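## Task

The rack's front holds twelve drive blanks in three rows of four. Press each protruding blank fully home until it seats and latches, except the bottom-row blank that is second from the right when facing the rack, which must stay untouched. The rack is free-standing: it may tilt only slightly at most, since more fails the task, and it must finish in its original spot.

## Robot and tools

Robot: two arms, left_arm and right_arm, each with a two-finger gripper and a wrist camera. In the scene frame the origin sits at table height midway between the arms, +z is up, +x points out over the table, and left_arm is on the +y side. Calibrated bases: left_arm at (+0.013, +0.332, +0.006) m, right_arm at (-0.008, -0.310, +0.007) m, both turned almost not at all about z. A camera stand is fixed behind the arms. Arm names do not correspond to image sides.

Frames: every hand pose, target and offset uses that arm's own base frame. Fixed cameras and the table use the scene frame. A gripper's fingers point along its +z and open and close along its y. end_effector_position is the spot between the finger pads, roughly 1 cm behind the tips. Rotation offsets pivot about the Hand target position.

Command row layout (shared by execute_actions and move): a single list of 14 numbers covering both arms. The first 7 are left_arm: dx, dy, dz, rx, ry, rz, opening. The next 7 are right_arm in the same order. Values run from -1 to 1. For position, 1.0 equals 0.6 m; for rotation, 1.0 equals 180 degrees, and rx, ry, rz together form one rotation vector. The six pose numbers are offsets from the arm's Hand target as it stood when the action or call began. They are not absolute poses and do not add up across rows. Sending the same offset in a later call moves the arm further again. Sending six zeros re-requests the current Hand target. Opening is absolute: +1 is fully open (0.093 m), -1 is closed. A 0 there is a real command, so to leave a gripper as it is, repeat its current value.

execute_actions(actions, cameras): actions is a list of actions. Each action is up to 15 rows, one per 1/30 s step, and its last row is held until the 15 steps are done. Images come back only if actions is empty or cameras names them. cameras is a list of names, ["all"], or [].

move(target, speed, blend, opening_speed, grip_force, blocking, cameras): straight-line motion toward target. target is one 14-number row, or a list of up to 15 rows, all measured from the same starting Hand targets. speed is in m/s, from 0.002 to 2.9 (default 0.25), and turning is capped at twice that in rad/s. blend, in metres, rounds corners between rows, and 0 means stop at each one. opening_speed sets the rate of opening change per second on the -1..1 scale, at least 0.2. grip_force sets newtons per pad, 10 to 50, and stays in effect until changed. blocking=false returns early while the motion continues. The path never avoids obstacles or the other arm. A faster move produces harder contact, and a target set deeper past the contact point produces more force. The whole move stops after 10 s.

wait(seconds 0-10): the robot holds its last command. stop(): brakes a running move. zoom_image(camera, region [x0,y0,x1,y1] pixels, at most 504x504) enlarges part of the most recent image from cam_head_left, cam_head_right, cam_left_wrist or cam_right_wrist. read_manual(section="licences") returns only licence text. finished_scene(scene) closes the current scene by its number and cannot be undone. The goal must still hold once the robot lets go.

Results: end_effector_position (m) and end_effector_quat_wxyz, both in the base frame. Hand target is the last commanded pose after clipping. grip_measured: +1 open, -1 closed; the pads meet near -0.94, and each mm of object width adds about 0.0208. Joint positions end with the gripper gap in metres. Joint torques follow joint order. Joint velocities may read "within noise". Tool commands show what is currently being sent. Motor temperatures are reported too. move adds a "move:" line with the outcome: done means at rest within 10 mm and 2 degrees. off_target, held, moving and fault are the other outcomes, and limits=paced or limits=held show clipping or withheld steps. Neither done nor off_target tells you whether the arm is touching anything. Action results also list positions at sampled steps.

Behaviour to expect: commanded orientation is clipped to within 40 degrees of the measured one. Friction and gravity can leave the gripper short, low or tilted, especially at long reach, so check after each move and send any remaining distance as an offset. An arm that is blocked keeps pushing until a command moves its target back behind the gripper. Do not route paths close to an arm's own base. Holding the arm stretched out or pushing against something heats motors: MOTOR HOT appears at 75 °C, and at 90 °C that arm folds and goes idle.

Avoid: knocking the free-standing rack over or sliding it, so push blanks gently and straight in, at low speed, with a target only a little past the seated position. Also avoid pressing the excluded blank, hitting fixed objects hard, any contact between the two arms or their cameras, pulling on camera cables, and letting anything drop off the table.

Cameras: cam_head_left and cam_head_right (504x504), cam_left_wrist and cam_right_wrist (672x504). Intrinsics are listed for each camera.

Each tool is called after ">>>" in YAML: its name, and indented under it one key for each argument.

## Session

>>> execute_actions:
  actions: []

Scene clock: 0.00 s.
left_arm: end_effector_position=(+0.3882, -0.0150, +0.0770) grip_measured=+1.000 end_effector_quat_wxyz=(+0.549, -0.007, +0.835, +0.038) | right_arm: end_effector_position=(+0.3821, +0.0500, +0.0845) grip_measured=+1.000 end_effector_quat_wxyz=(+0.586, -0.066, +0.807, +0.035)
Joint positions: left_arm=[-0.115 1.57 0.386 0.771 -0.176 -0.017 0.093] | right_arm=[0.122 1.599 0.318 0.965 -0.019 -0.027 0.093]
Joint velocities: within noise
Joint torques (N m): no reading
Motor temperatures (°C): left_arm=[27 29 33 25 25 27 27] | right_arm=[29 29 29 32 27 28 25]
Heat: left arm: 33 °C; right arm: 32 °C.
Hand target: left_arm +0.3886, -0.0151, +0.0777; +0.548, -0.007, +0.836, +0.038 | right_arm +0.3833, +0.0501, +0.0870; +0.588, -0.066, +0.805, +0.036
Tool commands: left_gripper/opening=+1.0 right_gripper/opening=+1.0

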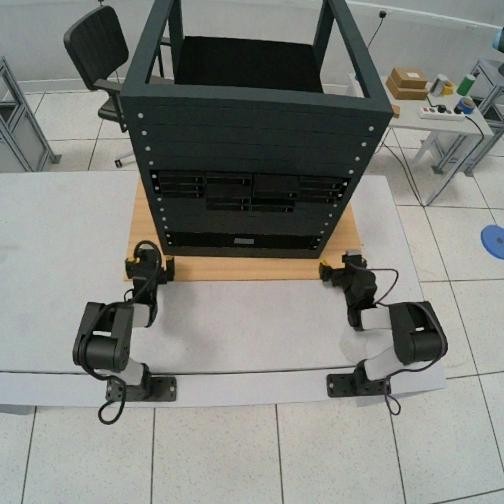

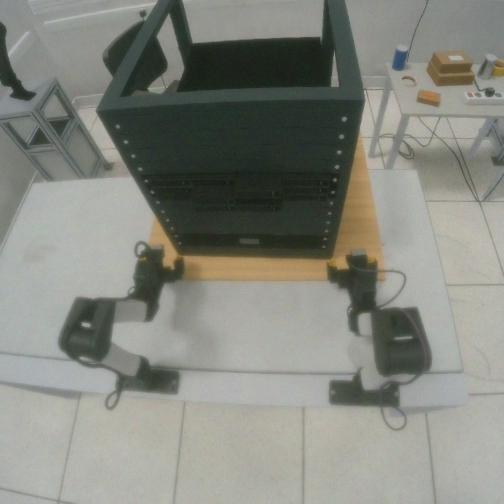

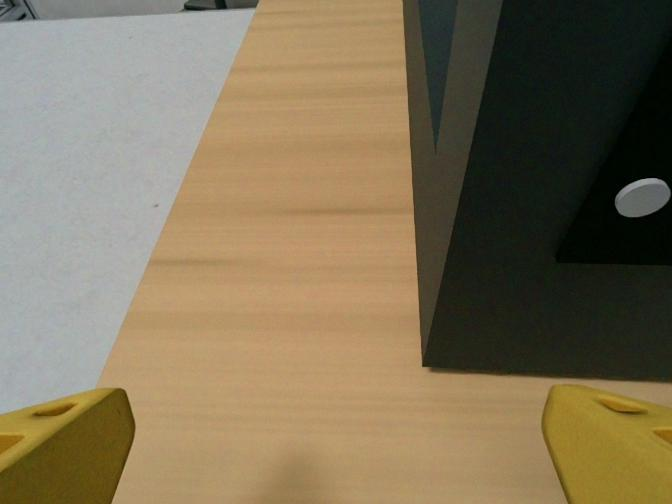

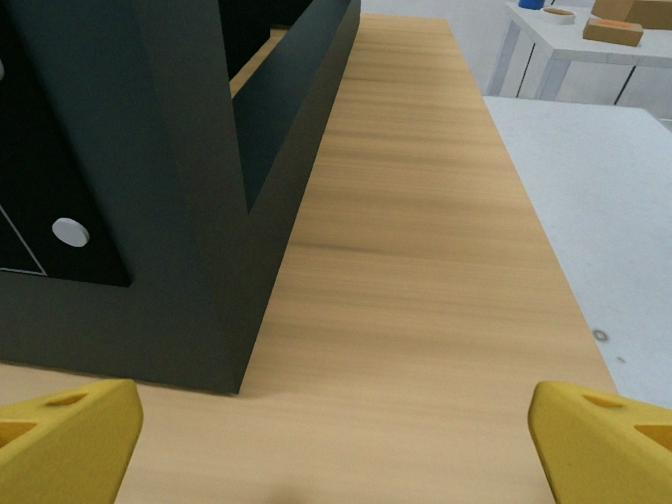

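>>> zoom_image:
  camera: "cam_head_left"
  region: [140, 150, 370, 260]

>>> zoom_image:
  camera: "cam_head_right"
  region: [130, 150, 360, 260]

Scaled by 2.191 from the camera's 504x504 image, which has a finer 720x720 frame.

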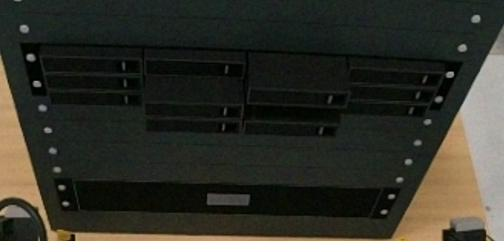

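Scaled by 2.191 from the camera's 504x504 image, which has a finer 720x720 frame.

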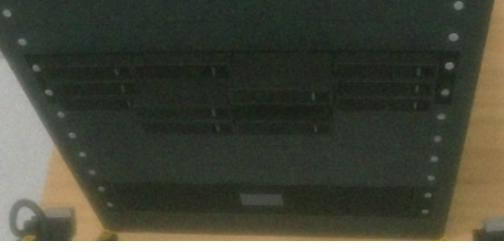

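>>> move:
  target:
    - [-0.2,0,0.15,0,-0.12,0,-1,-0.2,0,0.15,0,-0.1,0,-1]
    - [-0.2,-0.2,0.42,0,-0.12,0,-1,-0.2,0.14,0.42,0,-0.1,0,-1]
  blend: [0.04,0]
  cameras: ["all"]

Scene clock: 17.77 s.
left_arm: end_effector_position=(+0.2689, -0.1346, +0.3204) grip_measured=-0.984 end_effector_quat_wxyz=(+0.693, -0.004, +0.720, +0.041) | right_arm: end_effector_position=(+0.2634, +0.1346, +0.3320) grip_measured=-0.986 end_effector_quat_wxyz=(+0.706, -0.079, +0.704, +0.023)
Joint positions: left_arm=[-0.964 0.878 0.697 0.113 -1.028 -0.004 0] | right_arm=[0.852 0.735 0.662 0.07 0.708 -0.077 0]
Joint torques (N m): left_arm=[-0.39 -1.55 10.26 1.68 -0.16 -0.12] | right_arm=[0.79 -0.23 9.83 2.01 0.11 0.19]
Motor temperatures (°C): left_arm=[27 31 36 33 25 27 27] | right_arm=[29 31 30 36 27 28 25]
Heat: left arm: 36 °C; right arm: 36 °C.
Hand target: left_arm +0.2686, -0.1351, +0.3297; +0.695, -0.014, +0.718, +0.036 | right_arm +0.2633, +0.1341, +0.3390; +0.707, -0.070, +0.703, +0.025
Off the commanded pose: left_arm 0.009 m, 1 deg | right_arm 0.007 m, 1 deg.
move: done

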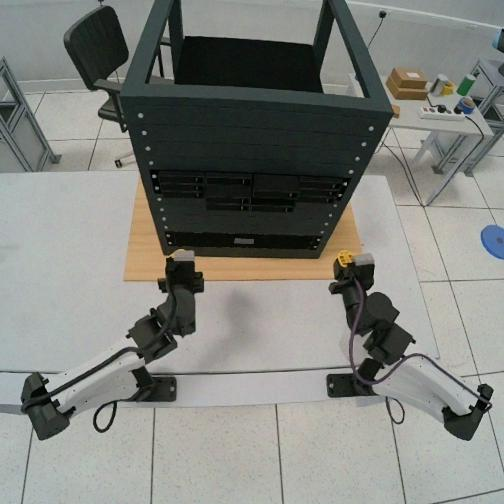

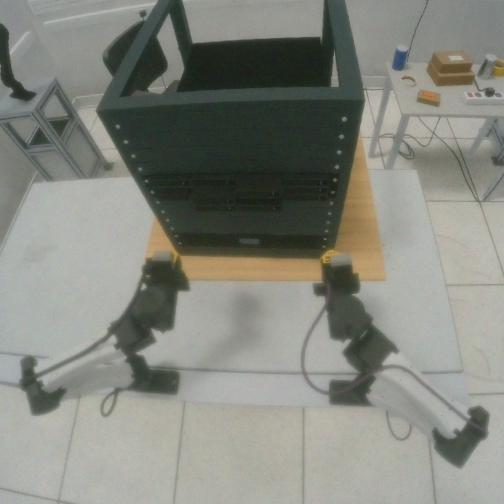

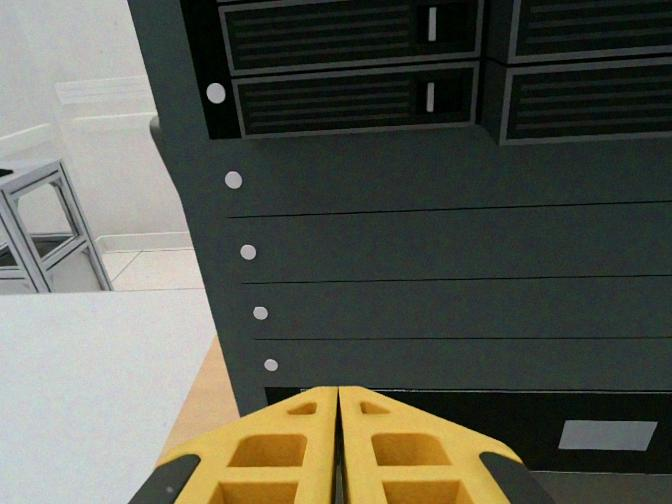

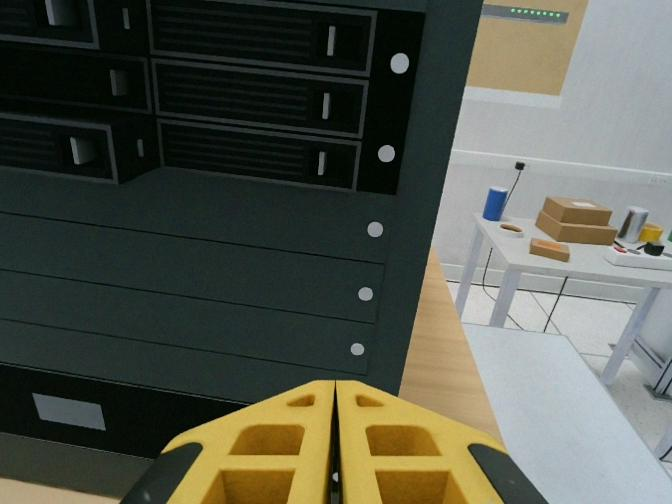

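>>> move:
  target: [0,-0.08,0.22,0,0,0,-1,0,0.08,0.22,0,0,0,-1]
  cameras: ["cam_head_left","cam_left_wrist","cam_right_wrist"]

Scene clock: 26.43 s.
left_arm: end_effector_position=(+0.2700, -0.1836, +0.4564) grip_measured=-0.984 end_effector_quat_wxyz=(+0.695, -0.007, +0.718, +0.038) | right_arm: end_effector_position=(+0.2639, +0.1832, +0.4656) grip_measured=-0.986 end_effector_quat_wxyz=(+0.707, -0.079, +0.703, +0.024)
Joint positions: left_arm=[-1.088 1.177 1.387 -0.284 -1.151 -0.024 0] | right_arm=[1.021 1.062 1.325 -0.263 0.876 -0.077 0]
Joint torques (N m): left_arm=[-0.38 -3.3 9.1 1.55 -0.18 -0.17] | right_arm=[0.73 -1.94 8.98 1.89 0.12 0.15]
Heat: left arm: 38 °C; right arm: 36 °C.
Hand target: left_arm +0.2687, -0.1831, +0.4616; +0.695, -0.014, +0.718, +0.036 | right_arm +0.2633, +0.1822, +0.4710; +0.707, -0.070, +0.703, +0.025
Off the commanded pose: left_arm 0.006 m, 1 deg | right_arm 0.006 m, 1 deg.
move: done
Images, in order (width x height): cam_head_left 504x504, cam_left_wrist 672x504, cam_right_wrist 672x504.

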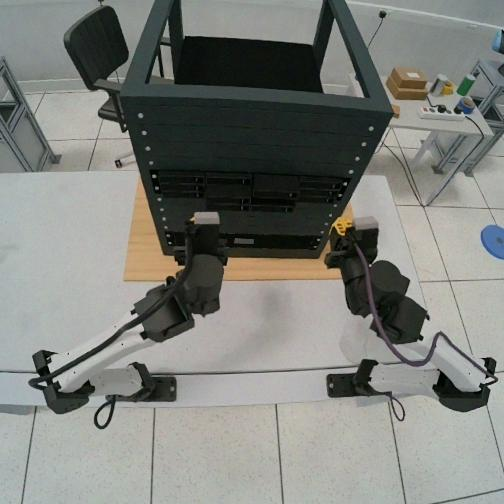

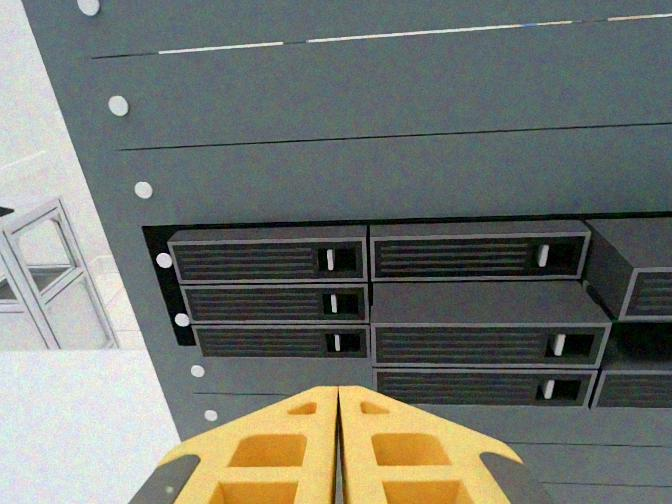

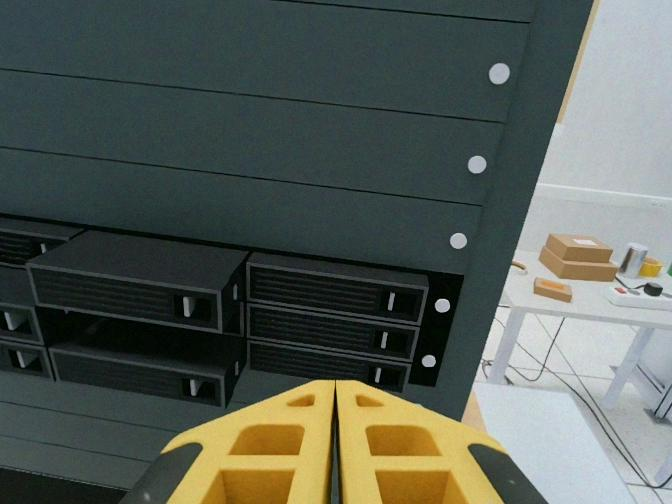

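>>> move:
  target: [0.033,-0.148,-0.12,0,-0.01,-0.02,-1,-0.05,-0.03,0,0,0,0,-1]
  cameras: ["cam_head_left","cam_left_wrist","cam_right_wrist"]

Scene clock: 62.70 s.
left_arm: end_effector_position=(+0.2899, -0.2717, +0.3927) grip_measured=-0.984 end_effector_quat_wxyz=(+0.705, +0.008, +0.709, +0.015) | right_arm: end_effector_position=(+0.2336, +0.1646, +0.4763) grip_measured=-0.986 end_effector_quat_wxyz=(+0.711, -0.071, +0.699, +0.031)
Joint positions: left_arm=[-1.152 1.394 1.238 0.144 -1.161 0.021 0] | right_arm=[1.125 0.975 1.325 -0.326 0.981 -0.077 0]
Joint torques (N m): left_arm=[-0.27 -7.49 5.82 2 -0.06 0.07] | right_arm=[0.72 -1.55 5.61 1.8 0.11 0.15]
Motor temperatures (°C): left_arm=[27 30 42 34 25 27 28] | right_arm=[29 29 38 39 27 28 25]
Heat: left arm: 42 °C; right arm: 39 °C.
Hand target: left_arm +0.2884, -0.2720, +0.3896; +0.707, +0.008, +0.707, +0.014 | right_arm +0.2333, +0.1640, +0.4710; +0.707, -0.070, +0.703, +0.025
Off the commanded pose: left_arm 0.003 m, 0 deg | right_arm 0.005 m, 1 deg.
move: done
Images, in order (width x height): cam_head_left 504x504, cam_left_wrist 672x504, cam_right_wrist 672x504.

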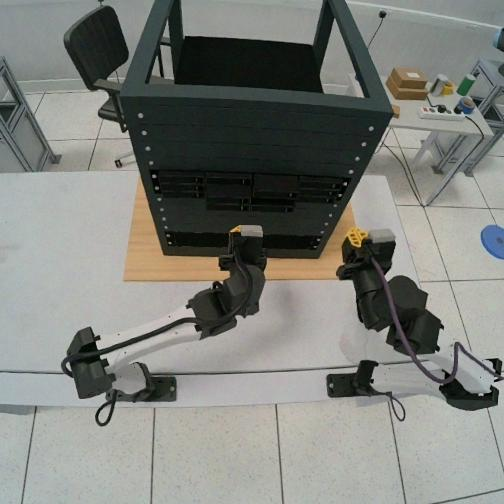

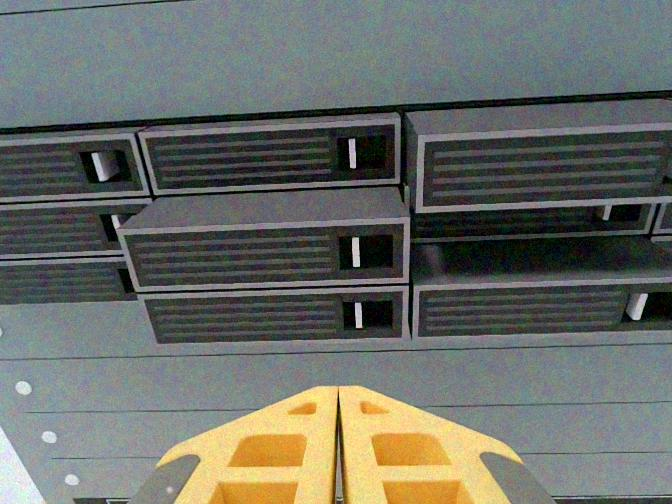

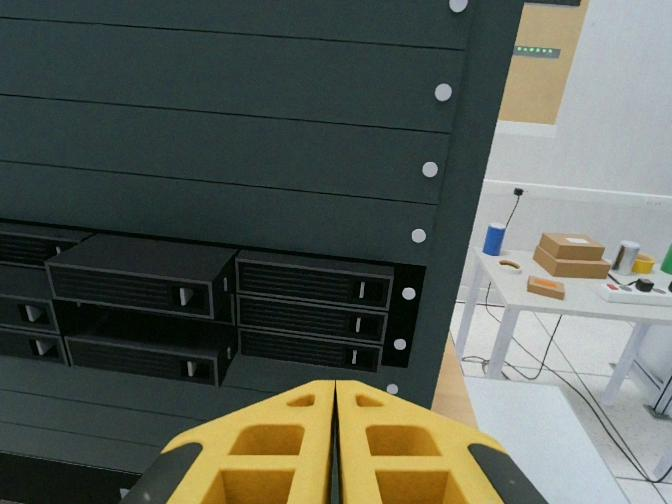

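>>> move:
  target: [0.09,0.045,0,0,0,0,-1,0,0,0,0,0,0,-1]
  cameras: ["cam_left_wrist"]
  speed: 0.15

Scene clock: 82.70 s.
left_arm: end_effector_position=(+0.3400, -0.2425, +0.3936) grip_measured=-0.984 end_effector_quat_wxyz=(+0.706, +0.005, +0.708, +0.015) | right_arm: end_effector_position=(+0.2336, +0.1646, +0.4763) grip_measured=-0.986 end_effector_quat_wxyz=(+0.711, -0.071, +0.699, +0.031)
Joint positions: left_arm=[-0.96 1.394 1.238 0.151 -0.974 0.023 0] | right_arm=[1.125 0.975 1.325 -0.326 0.981 -0.077 0]
Joint torques (N m): left_arm=[0.54 -6.52 6.58 2.12 0.08 0.09] | right_arm=[0.7 -1.57 5.57 1.81 0.1 0.17]
Heat: left arm: 44 °C; right arm: 40 °C.
Hand target: left_arm +0.3425, -0.2449, +0.3896; +0.707, +0.008, +0.707, +0.014 | right_arm +0.2333, +0.1640, +0.4710; +0.707, -0.070, +0.703, +0.025
Off the commanded pose: left_arm 0.005 m, 0 deg | right_arm 0.005 m, 1 deg.
move: done
Images, in order (width x height): cam_left_wrist 672x504.

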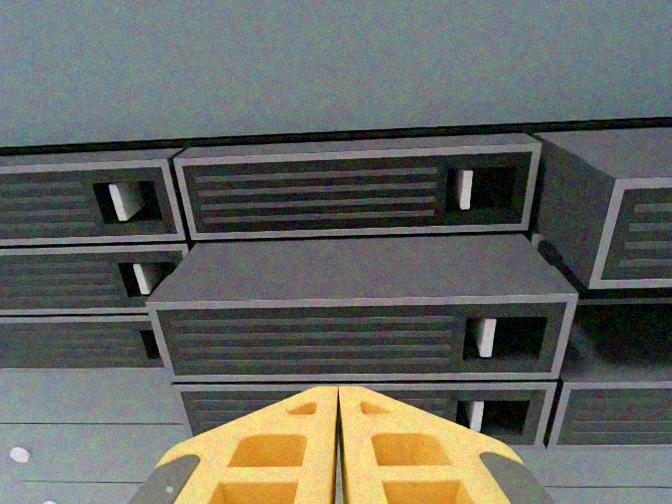

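>>> move:
  target: [0.085,0,0,0,0,0,-1,0,0,0,0,0,0,-1]
  cameras: ["cam_left_wrist","cam_head_left"]
  speed: 0.05

Scene clock: 91.03 s.
left_arm: end_effector_position=(+0.3881, -0.2422, +0.3760) grip_measured=-0.984 end_effector_quat_wxyz=(+0.696, +0.015, +0.717, +0.026) | right_arm: end_effector_position=(+0.2336, +0.1646, +0.4763) grip_measured=-0.986 end_effector_quat_wxyz=(+0.711, -0.071, +0.699, +0.031)
Joint positions: left_arm=[-0.839 1.507 1.296 0.166 -0.855 0.025 0] | right_arm=[1.125 0.975 1.325 -0.326 0.981 -0.077 0]
Joint torques (N m): left_arm=[0.96 -7.31 10.43 2.23 0.12 0.08] | right_arm=[0.87 -1.52 5.59 1.81 0.12 0.21]
Motor temperatures (°C): left_arm=[27 32 45 41 25 27 28] | right_arm=[28 29 36 40 27 28 25]
Heat: left arm: 45 °C; right arm: 40 °C.
Hand target: left_arm +0.3934, -0.2449, +0.3896; +0.707, +0.008, +0.707, +0.014 | right_arm +0.2333, +0.1640, +0.4710; +0.707, -0.070, +0.703, +0.025
Off the commanded pose: left_arm 0.015 m, 2 deg | right_arm 0.005 m, 1 deg.
move: off_target (left_arm)
Images, in order (width x height): cam_head_left 504x504, cam_left_wrist 672x504.

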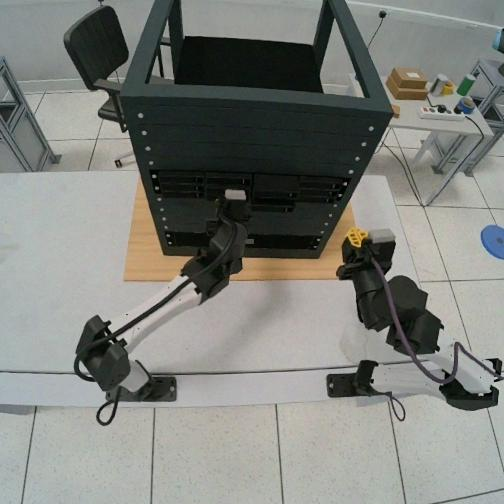

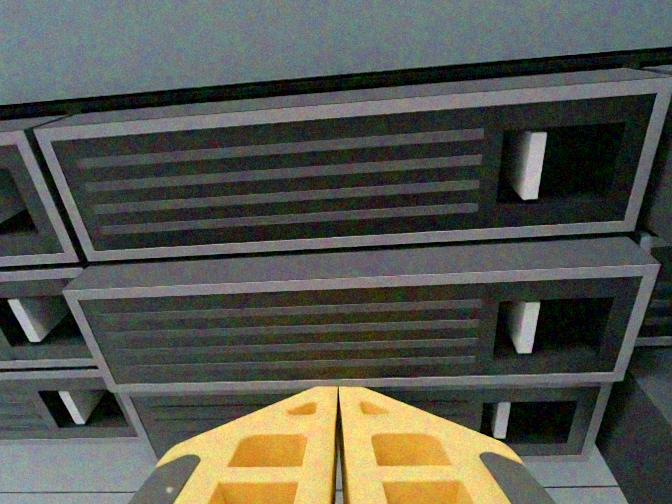

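>>> move:
  target:
    - [-0.04,0,0.02,0,0,0,-1,0,0,0,0,0,0,-1]
    - [0.035,0,0.016,0,0,0,-1,0,0,0,0,0,0,-1]
  cameras: ["cam_left_wrist"]
  speed: 0.06

Scene clock: 98.40 s.
left_arm: end_effector_position=(+0.3963, -0.2412, +0.3973) grip_measured=-0.984 end_effector_quat_wxyz=(+0.703, +0.005, +0.710, +0.020) | right_arm: end_effector_position=(+0.2336, +0.1646, +0.4763) grip_measured=-0.986 end_effector_quat_wxyz=(+0.711, -0.071, +0.699, +0.031)
Joint positions: left_arm=[-0.821 1.53 1.38 0.136 -0.843 0.026 0] | right_arm=[1.125 0.975 1.325 -0.326 0.981 -0.077 0]
Joint torques (N m): left_arm=[3.4 -4.48 10.86 2.18 0.43 0.08] | right_arm=[0.7 -1.55 5.6 1.8 0.08 0.15]
Heat: left arm: 46 °C; right arm: 40 °C.
Hand target: left_arm +0.4145, -0.2448, +0.3991; +0.707, +0.008, +0.708, +0.014 | right_arm +0.2333, +0.1640, +0.4710; +0.707, -0.070, +0.703, +0.025
Off the commanded pose: left_arm 0.019 m, 1 deg | right_arm 0.005 m, 1 deg.
move: off_target (left_arm)
Images, in order (width x height): cam_left_wrist 672x504.

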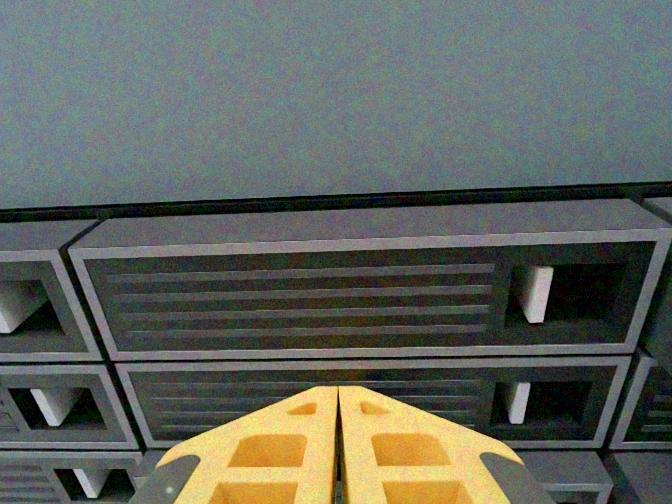

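>>> move:
  target:
    - [0.018,0,0,0,0,0,-1,0,0,0,0,0,0,-1]
    - [-0.07,0,-0.005,0,0,0,-1,0,0,0,0,0,0,-1]
  cameras: ["cam_left_wrist","cam_head_left"]
  speed: 0.08

Scene clock: 107.40 s.
left_arm: end_effector_position=(+0.3769, -0.2491, +0.3931) grip_measured=-0.984 end_effector_quat_wxyz=(+0.702, +0.015, +0.712, +0.015) | right_arm: end_effector_position=(+0.2336, +0.1646, +0.4763) grip_measured=-0.986 end_effector_quat_wxyz=(+0.711, -0.071, +0.699, +0.031)
Joint positions: left_arm=[-0.874 1.493 1.335 0.136 -0.875 0.026 0] | right_arm=[1.125 0.975 1.325 -0.326 0.981 -0.077 0]
Joint torques (N m): left_arm=[-0.25 -10.39 5.9 2.18 -0.11 0.05] | right_arm=[0.8 -1.57 5.61 1.81 0.1 0.17]
Heat: left arm: 47 °C; right arm: 41 °C.
Hand target: left_arm +0.3725, -0.2448, +0.3962; +0.707, +0.008, +0.707, +0.014 | right_arm +0.2333, +0.1640, +0.4710; +0.707, -0.070, +0.703, +0.025
Off the commanded pose: left_arm 0.007 m, 1 deg | right_arm 0.005 m, 1 deg.
move: done
Images, in order (width x height): cam_head_left 504x504, cam_left_wrist 672x504.

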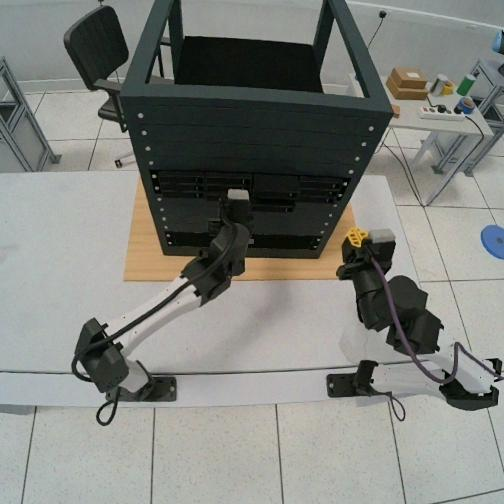

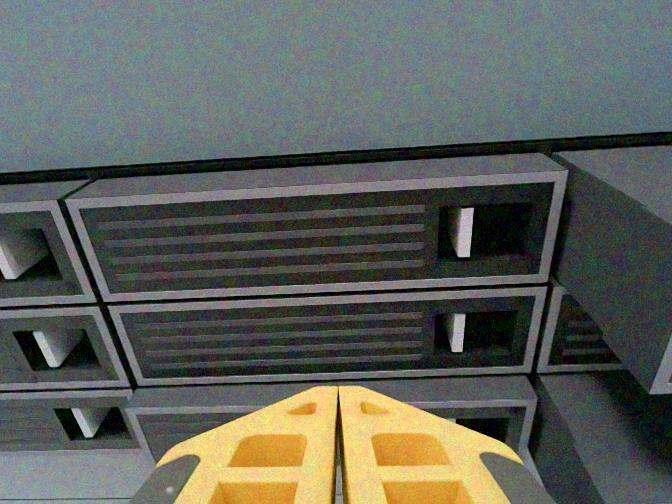

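>>> move:
  target:
    - [-0.035,0,0,0,0,0,-1,0,0,0,0,0,0,-1]
    - [-0.035,0,-0.043,0,0,0,-1,0,0,0,0,0,0,-1]
  cameras: ["cam_left_wrist"]
  blend: [0.01,0]
  speed: 0.1

Scene clock: 113.30 s.
left_arm: end_effector_position=(+0.3547, -0.2476, +0.3685) grip_measured=-0.984 end_effector_quat_wxyz=(+0.702, +0.015, +0.712, +0.016) | right_arm: end_effector_position=(+0.2336, +0.1646, +0.4763) grip_measured=-0.986 end_effector_quat_wxyz=(+0.711, -0.071, +0.699, +0.031)
Joint positions: left_arm=[-0.926 1.434 1.183 0.229 -0.928 0.026 0] | right_arm=[1.125 0.975 1.325 -0.326 0.981 -0.077 0]
Joint torques (N m): left_arm=[-0.32 -9.11 6.17 2.16 -0.13 0.05] | right_arm=[0.85 -1.5 5.59 1.78 0.08 0.16]
Heat: left arm: 46 °C; right arm: 41 °C.
Hand target: left_arm +0.3514, -0.2449, +0.3704; +0.707, +0.008, +0.707, +0.014 | right_arm +0.2333, +0.1640, +0.4710; +0.707, -0.070, +0.703, +0.025
Off the commanded pose: left_arm 0.005 m, 1 deg | right_arm 0.005 m, 1 deg.
move: done
Images, in order (width x height): cam_left_wrist 672x504.

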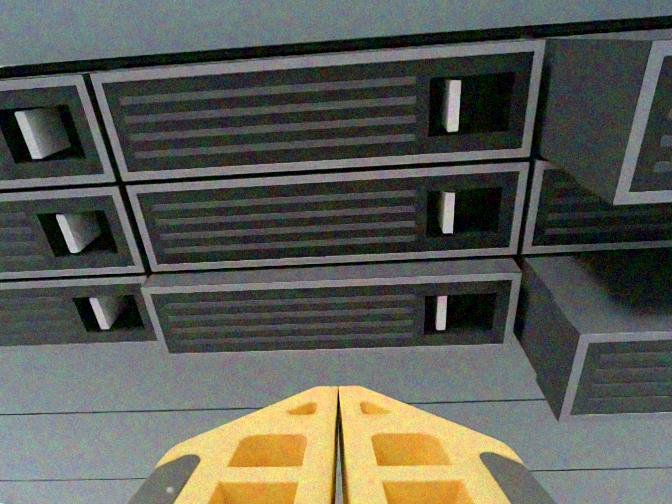

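>>> move:
  target:
    - [0.07,0,0.005,0,0,0,-1,0,0,0,0,0,0,-1]
    - [0.135,0,0.015,0,0,0,-1,0,0,0,0,0,0,-1]
    - [0.02,0,0.005,0,0,0,-1,0,0,0,0,0,0,-1]
  cameras: ["cam_left_wrist"]
  speed: 0.07
  blend: [0.01,0,0]

Scene clock: 122.57 s.
left_arm: end_effector_position=(+0.3678, -0.2488, +0.3700) grip_measured=-0.984 end_effector_quat_wxyz=(+0.701, +0.017, +0.712, +0.017) | right_arm: end_effector_position=(+0.2336, +0.1646, +0.4763) grip_measured=-0.986 end_effector_quat_wxyz=(+0.711, -0.071, +0.699, +0.031)
Joint positions: left_arm=[-0.896 1.468 1.221 0.221 -0.897 0.028 0] | right_arm=[1.125 0.975 1.325 -0.326 0.981 -0.077 0]
Joint torques (N m): left_arm=[-0.29 -10.09 6 2.21 -0.13 0.02] | right_arm=[0.7 -1.61 5.52 1.8 0.08 0.17]
Heat: left arm: 46 °C; right arm: 41 °C.
Hand target: left_arm +0.3634, -0.2448, +0.3734; +0.707, +0.008, +0.707, +0.014 | right_arm +0.2333, +0.1640, +0.4710; +0.707, -0.070, +0.703, +0.025
Off the commanded pose: left_arm 0.007 m, 1 deg | right_arm 0.005 m, 1 deg.
move: done
Images, in order (width x height): cam_left_wrist 672x504.

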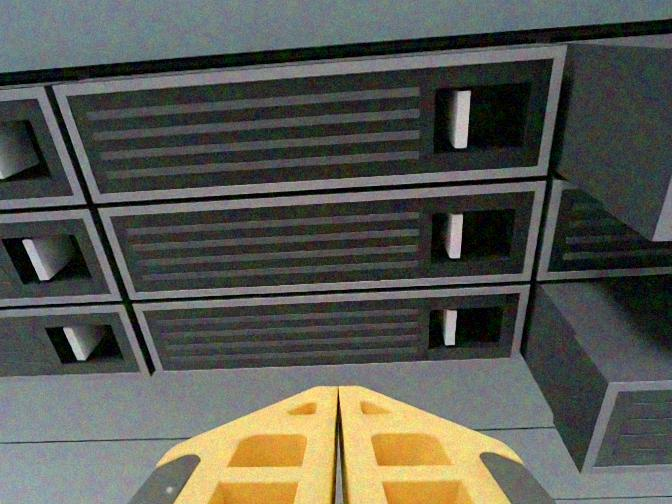

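>>> move:
  target:
    - [-0.15,0,0.03,0,0,0,-1,0,-0.1,-0.1,0,0,0,-1]
    - [-0.117,-0.192,0.09,0,0,0,-1,0,-0.2,-0.2,0,0,0,-1]
  cameras: ["cam_left_wrist"]
  speed: 0.15
  blend: [0.02,0]

Scene clock: 133.60 s.
left_arm: end_effector_position=(+0.2946, -0.3577, +0.4238) grip_measured=-0.984 end_effector_quat_wxyz=(+0.707, +0.015, +0.706, +0.017) | right_arm: end_effector_position=(+0.2340, +0.0424, +0.3510) grip_measured=-0.986 end_effector_quat_wxyz=(+0.703, -0.069, +0.708, +0.016)
Joint positions: left_arm=[-1.232 1.716 1.669 0.052 -1.234 0.05 0] | right_arm=[0.32 0.431 0.732 -0.312 0.2 -0.072 0]
Joint torques (N m): left_arm=[-0.42 -9.28 9.73 1.54 -0.12 -0.16] | right_arm=[-0.23 0.95 5.57 2.5 -0.26 0.14]
Heat: left arm: 46 °C; right arm: 41 °C.
Hand target: left_arm +0.2933, -0.3600, +0.4274; +0.707, +0.008, +0.707, +0.014 | right_arm +0.2333, +0.0440, +0.3510; +0.707, -0.070, +0.703, +0.025
Off the commanded pose: left_arm 0.004 m, 1 deg | right_arm 0.002 m, 1 deg.
move: done
Images, in order (width x height): cam_left_wrist 672x504.

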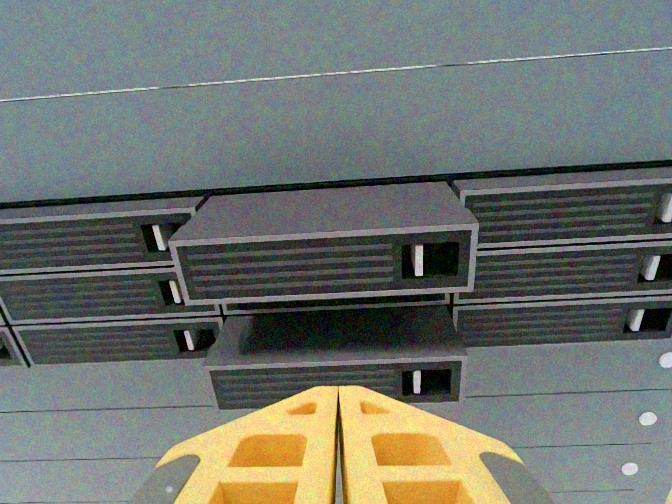

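>>> move:
  target:
    - [0.09,0.005,0,0,0,0,-1,0,0,0,0,0,0,-1]
    - [0.15,0.005,0.012,0,0,0,-1,0,0,0,0,0,0,-1]
  cameras: ["cam_left_wrist"]
  speed: 0.07
  blend: [0.01,0]

Scene clock: 141.93 s.
left_arm: end_effector_position=(+0.3796, -0.3544, +0.4339) grip_measured=-0.984 end_effector_quat_wxyz=(+0.708, +0.010, +0.706, +0.018) | right_arm: end_effector_position=(+0.2340, +0.0426, +0.3510) grip_measured=-0.986 end_effector_quat_wxyz=(+0.703, -0.070, +0.708, +0.016)
Joint positions: left_arm=[-1.036 1.867 1.894 -0.02 -1.048 0.047 0] | right_arm=[0.32 0.431 0.732 -0.312 0.198 -0.072 0]
Joint torques (N m): left_arm=[0.62 -10.5 9.69 1.67 0.09 -0.15] | right_arm=[-0.24 1.02 5.64 2.5 -0.22 0.12]
Motor temperatures (°C): left_arm=[27 37 49 42 25 27 28] | right_arm=[28 29 35 42 27 28 25]
Heat: left arm: 49 °C; right arm: 42 °C.
Hand target: left_arm +0.3833, -0.3570, +0.4346; +0.707, +0.008, +0.707, +0.014 | right_arm +0.2333, +0.0441, +0.3510; +0.707, -0.070, +0.703, +0.025
Off the commanded pose: left_arm 0.005 m, 1 deg | right_arm 0.002 m, 1 deg.
move: done
Images, in order (width x height): cam_left_wrist 672x504.

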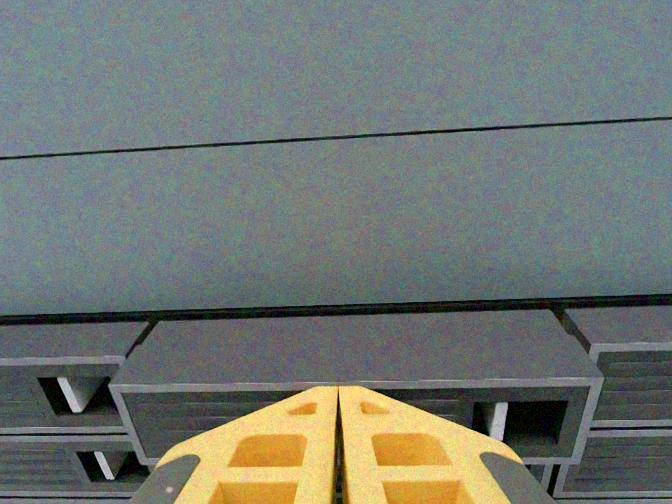

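>>> move:
  target:
    - [-0.03,0,-0.016,0,0,0,-1,0,0,0,0,0,0,-1]
    - [0.04,0,-0.004,0,0,0,-1,0,0,0,0,0,0,-1]
  cameras: ["cam_left_wrist"]
  speed: 0.07

Scene clock: 147.33 s.
left_arm: end_effector_position=(+0.3929, -0.3561, +0.4274) grip_measured=-0.984 end_effector_quat_wxyz=(+0.701, +0.018, +0.712, +0.029) | right_arm: end_effector_position=(+0.2340, +0.0426, +0.3510) grip_measured=-0.986 end_effector_quat_wxyz=(+0.703, -0.070, +0.708, +0.016)
Joint positions: left_arm=[-1.011 1.905 1.943 -0.067 -1.027 0.042 0] | right_arm=[0.32 0.431 0.732 -0.312 0.198 -0.072 0]
Joint torques (N m): left_arm=[2.77 -9.85 10.29 2.08 0.28 -0.09] | right_arm=[-0.32 1.01 5.68 2.53 -0.26 0.12]
Heat: left arm: 50 °C; right arm: 42 °C.
Hand target: left_arm +0.4073, -0.3570, +0.4322; +0.707, +0.008, +0.707, +0.014 | right_arm +0.2333, +0.0441, +0.3510; +0.707, -0.070, +0.703, +0.025
Off the commanded pose: left_arm 0.015 m, 2 deg | right_arm 0.002 m, 1 deg.
move: off_target (left_arm)
Images, in order (width x height): cam_left_wrist 672x504.

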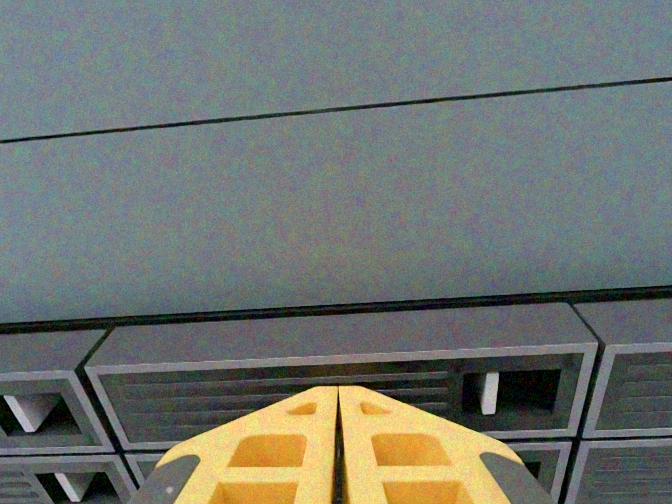

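>>> move:
  target:
    - [0.045,0.01,0,0,0,0,-1,0,0,0,0,0,0,-1]
    - [-0.09,0,-0.012,0,0,0,-1,0,0,0,0,0,0,-1]
  cameras: ["cam_left_wrist"]
  speed: 0.07

Scene clock: 153.77 s.
left_arm: end_effector_position=(+0.3579, -0.3644, +0.4168) grip_measured=-0.984 end_effector_quat_wxyz=(+0.701, +0.025, +0.712, +0.024) | right_arm: end_effector_position=(+0.2340, +0.0426, +0.3510) grip_measured=-0.986 end_effector_quat_wxyz=(+0.703, -0.070, +0.708, +0.016)
Joint positions: left_arm=[-1.091 1.841 1.816 -0.01 -1.09 0.038 0] | right_arm=[0.32 0.431 0.732 -0.312 0.198 -0.072 0]
Joint torques (N m): left_arm=[-0.13 -14.57 5.76 2.03 -0.15 -0.11] | right_arm=[-0.32 0.98 5.7 2.52 -0.21 0.17]
Heat: left arm: 50 °C; right arm: 43 °C.
Hand target: left_arm +0.3532, -0.3571, +0.4251; +0.707, +0.008, +0.707, +0.014 | right_arm +0.2333, +0.0441, +0.3510; +0.707, -0.070, +0.703, +0.025
Off the commanded pose: left_arm 0.012 m, 2 deg | right_arm 0.002 m, 1 deg.
move: off_target (left_arm)
Images, in order (width x height): cam_left_wrist 672x504.

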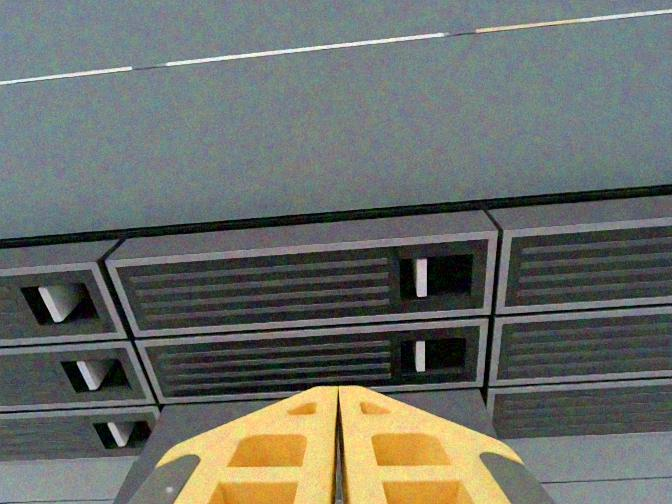

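>>> move:
  target:
    - [-0.14,0,0.03,0,0,0,-1,0,0,0,0,0,0,-1]
    - [-0.15,0.1,0.03,0,0,0,-1,0,0,0,0,0,0,-1]
  cameras: ["cam_left_wrist","cam_head_left"]
  blend: [0.02,0]
  speed: 0.15

>>> zoom_image:
  camera: "cam_left_wrist"
  region: [170, 130, 672, 420]

>>> zoom_image:
  camera: "cam_head_left"
  region: [140, 150, 370, 260]

Scene clock: 163.23 s.
left_arm: end_effector_position=(+0.2622, -0.3001, +0.4483) grip_measured=-0.984 end_effector_quat_wxyz=(+0.709, +0.007, +0.705, +0.007) | right_arm: end_effector_position=(+0.2340, +0.0426, +0.3510) grip_measured=-0.986 end_effector_quat_wxyz=(+0.703, -0.070, +0.708, +0.016)
Joint positions: left_arm=[-1.268 1.488 1.526 -0.019 -1.269 0.038 0] | right_arm=[0.32 0.431 0.732 -0.312 0.198 -0.072 0]
Joint torques (N m): left_arm=[0.66 -8.59 5.61 1.56 -0.02 -0.08] | right_arm=[-0.31 0.95 5.59 2.52 -0.25 0.13]
Heat: left arm: 49 °C; right arm: 43 °C.
Hand target: left_arm +0.2633, -0.2970, +0.4430; +0.707, +0.008, +0.707, +0.014 | right_arm +0.2333, +0.0441, +0.3510; +0.707, -0.070, +0.703, +0.025
Off the commanded pose: left_arm 0.006 m, 1 deg | right_arm 0.002 m, 1 deg.
move: done
Images, in order (width x height): cam_head_left 504x504, cam_left_wrist 672x504.

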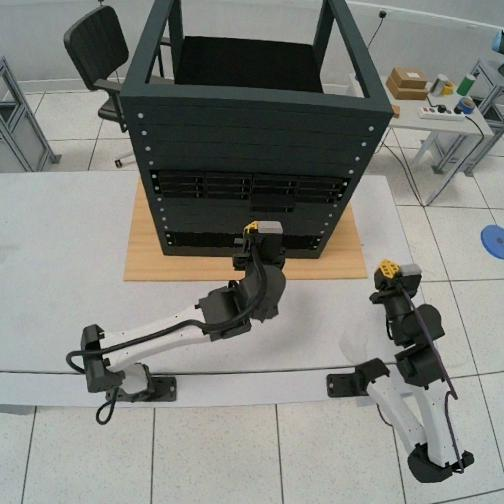

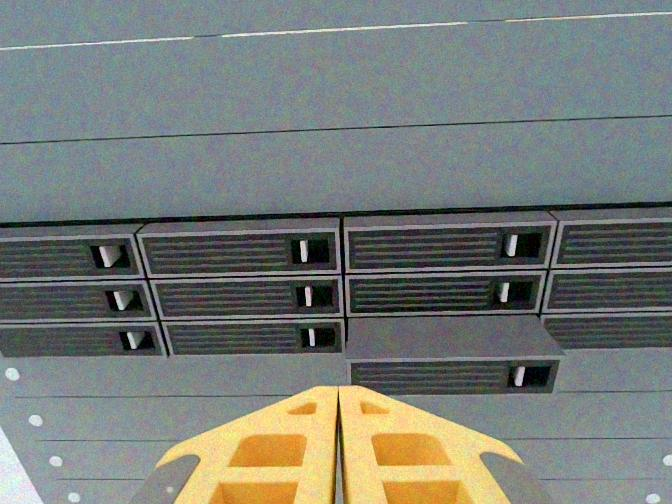

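Scaled by 1.004 from the camera's 672x504 image, which has a finer 960x720 frame.

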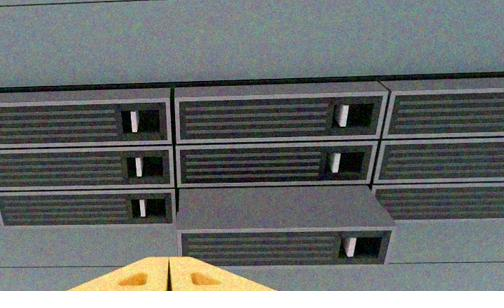

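Scaled by 2.191 from the camera's 504x504 image, which has a finer 720x720 frame.

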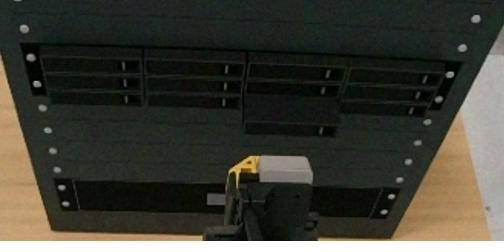

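>>> finished_scene:
  scene: 2

The scene is finished: the task was done.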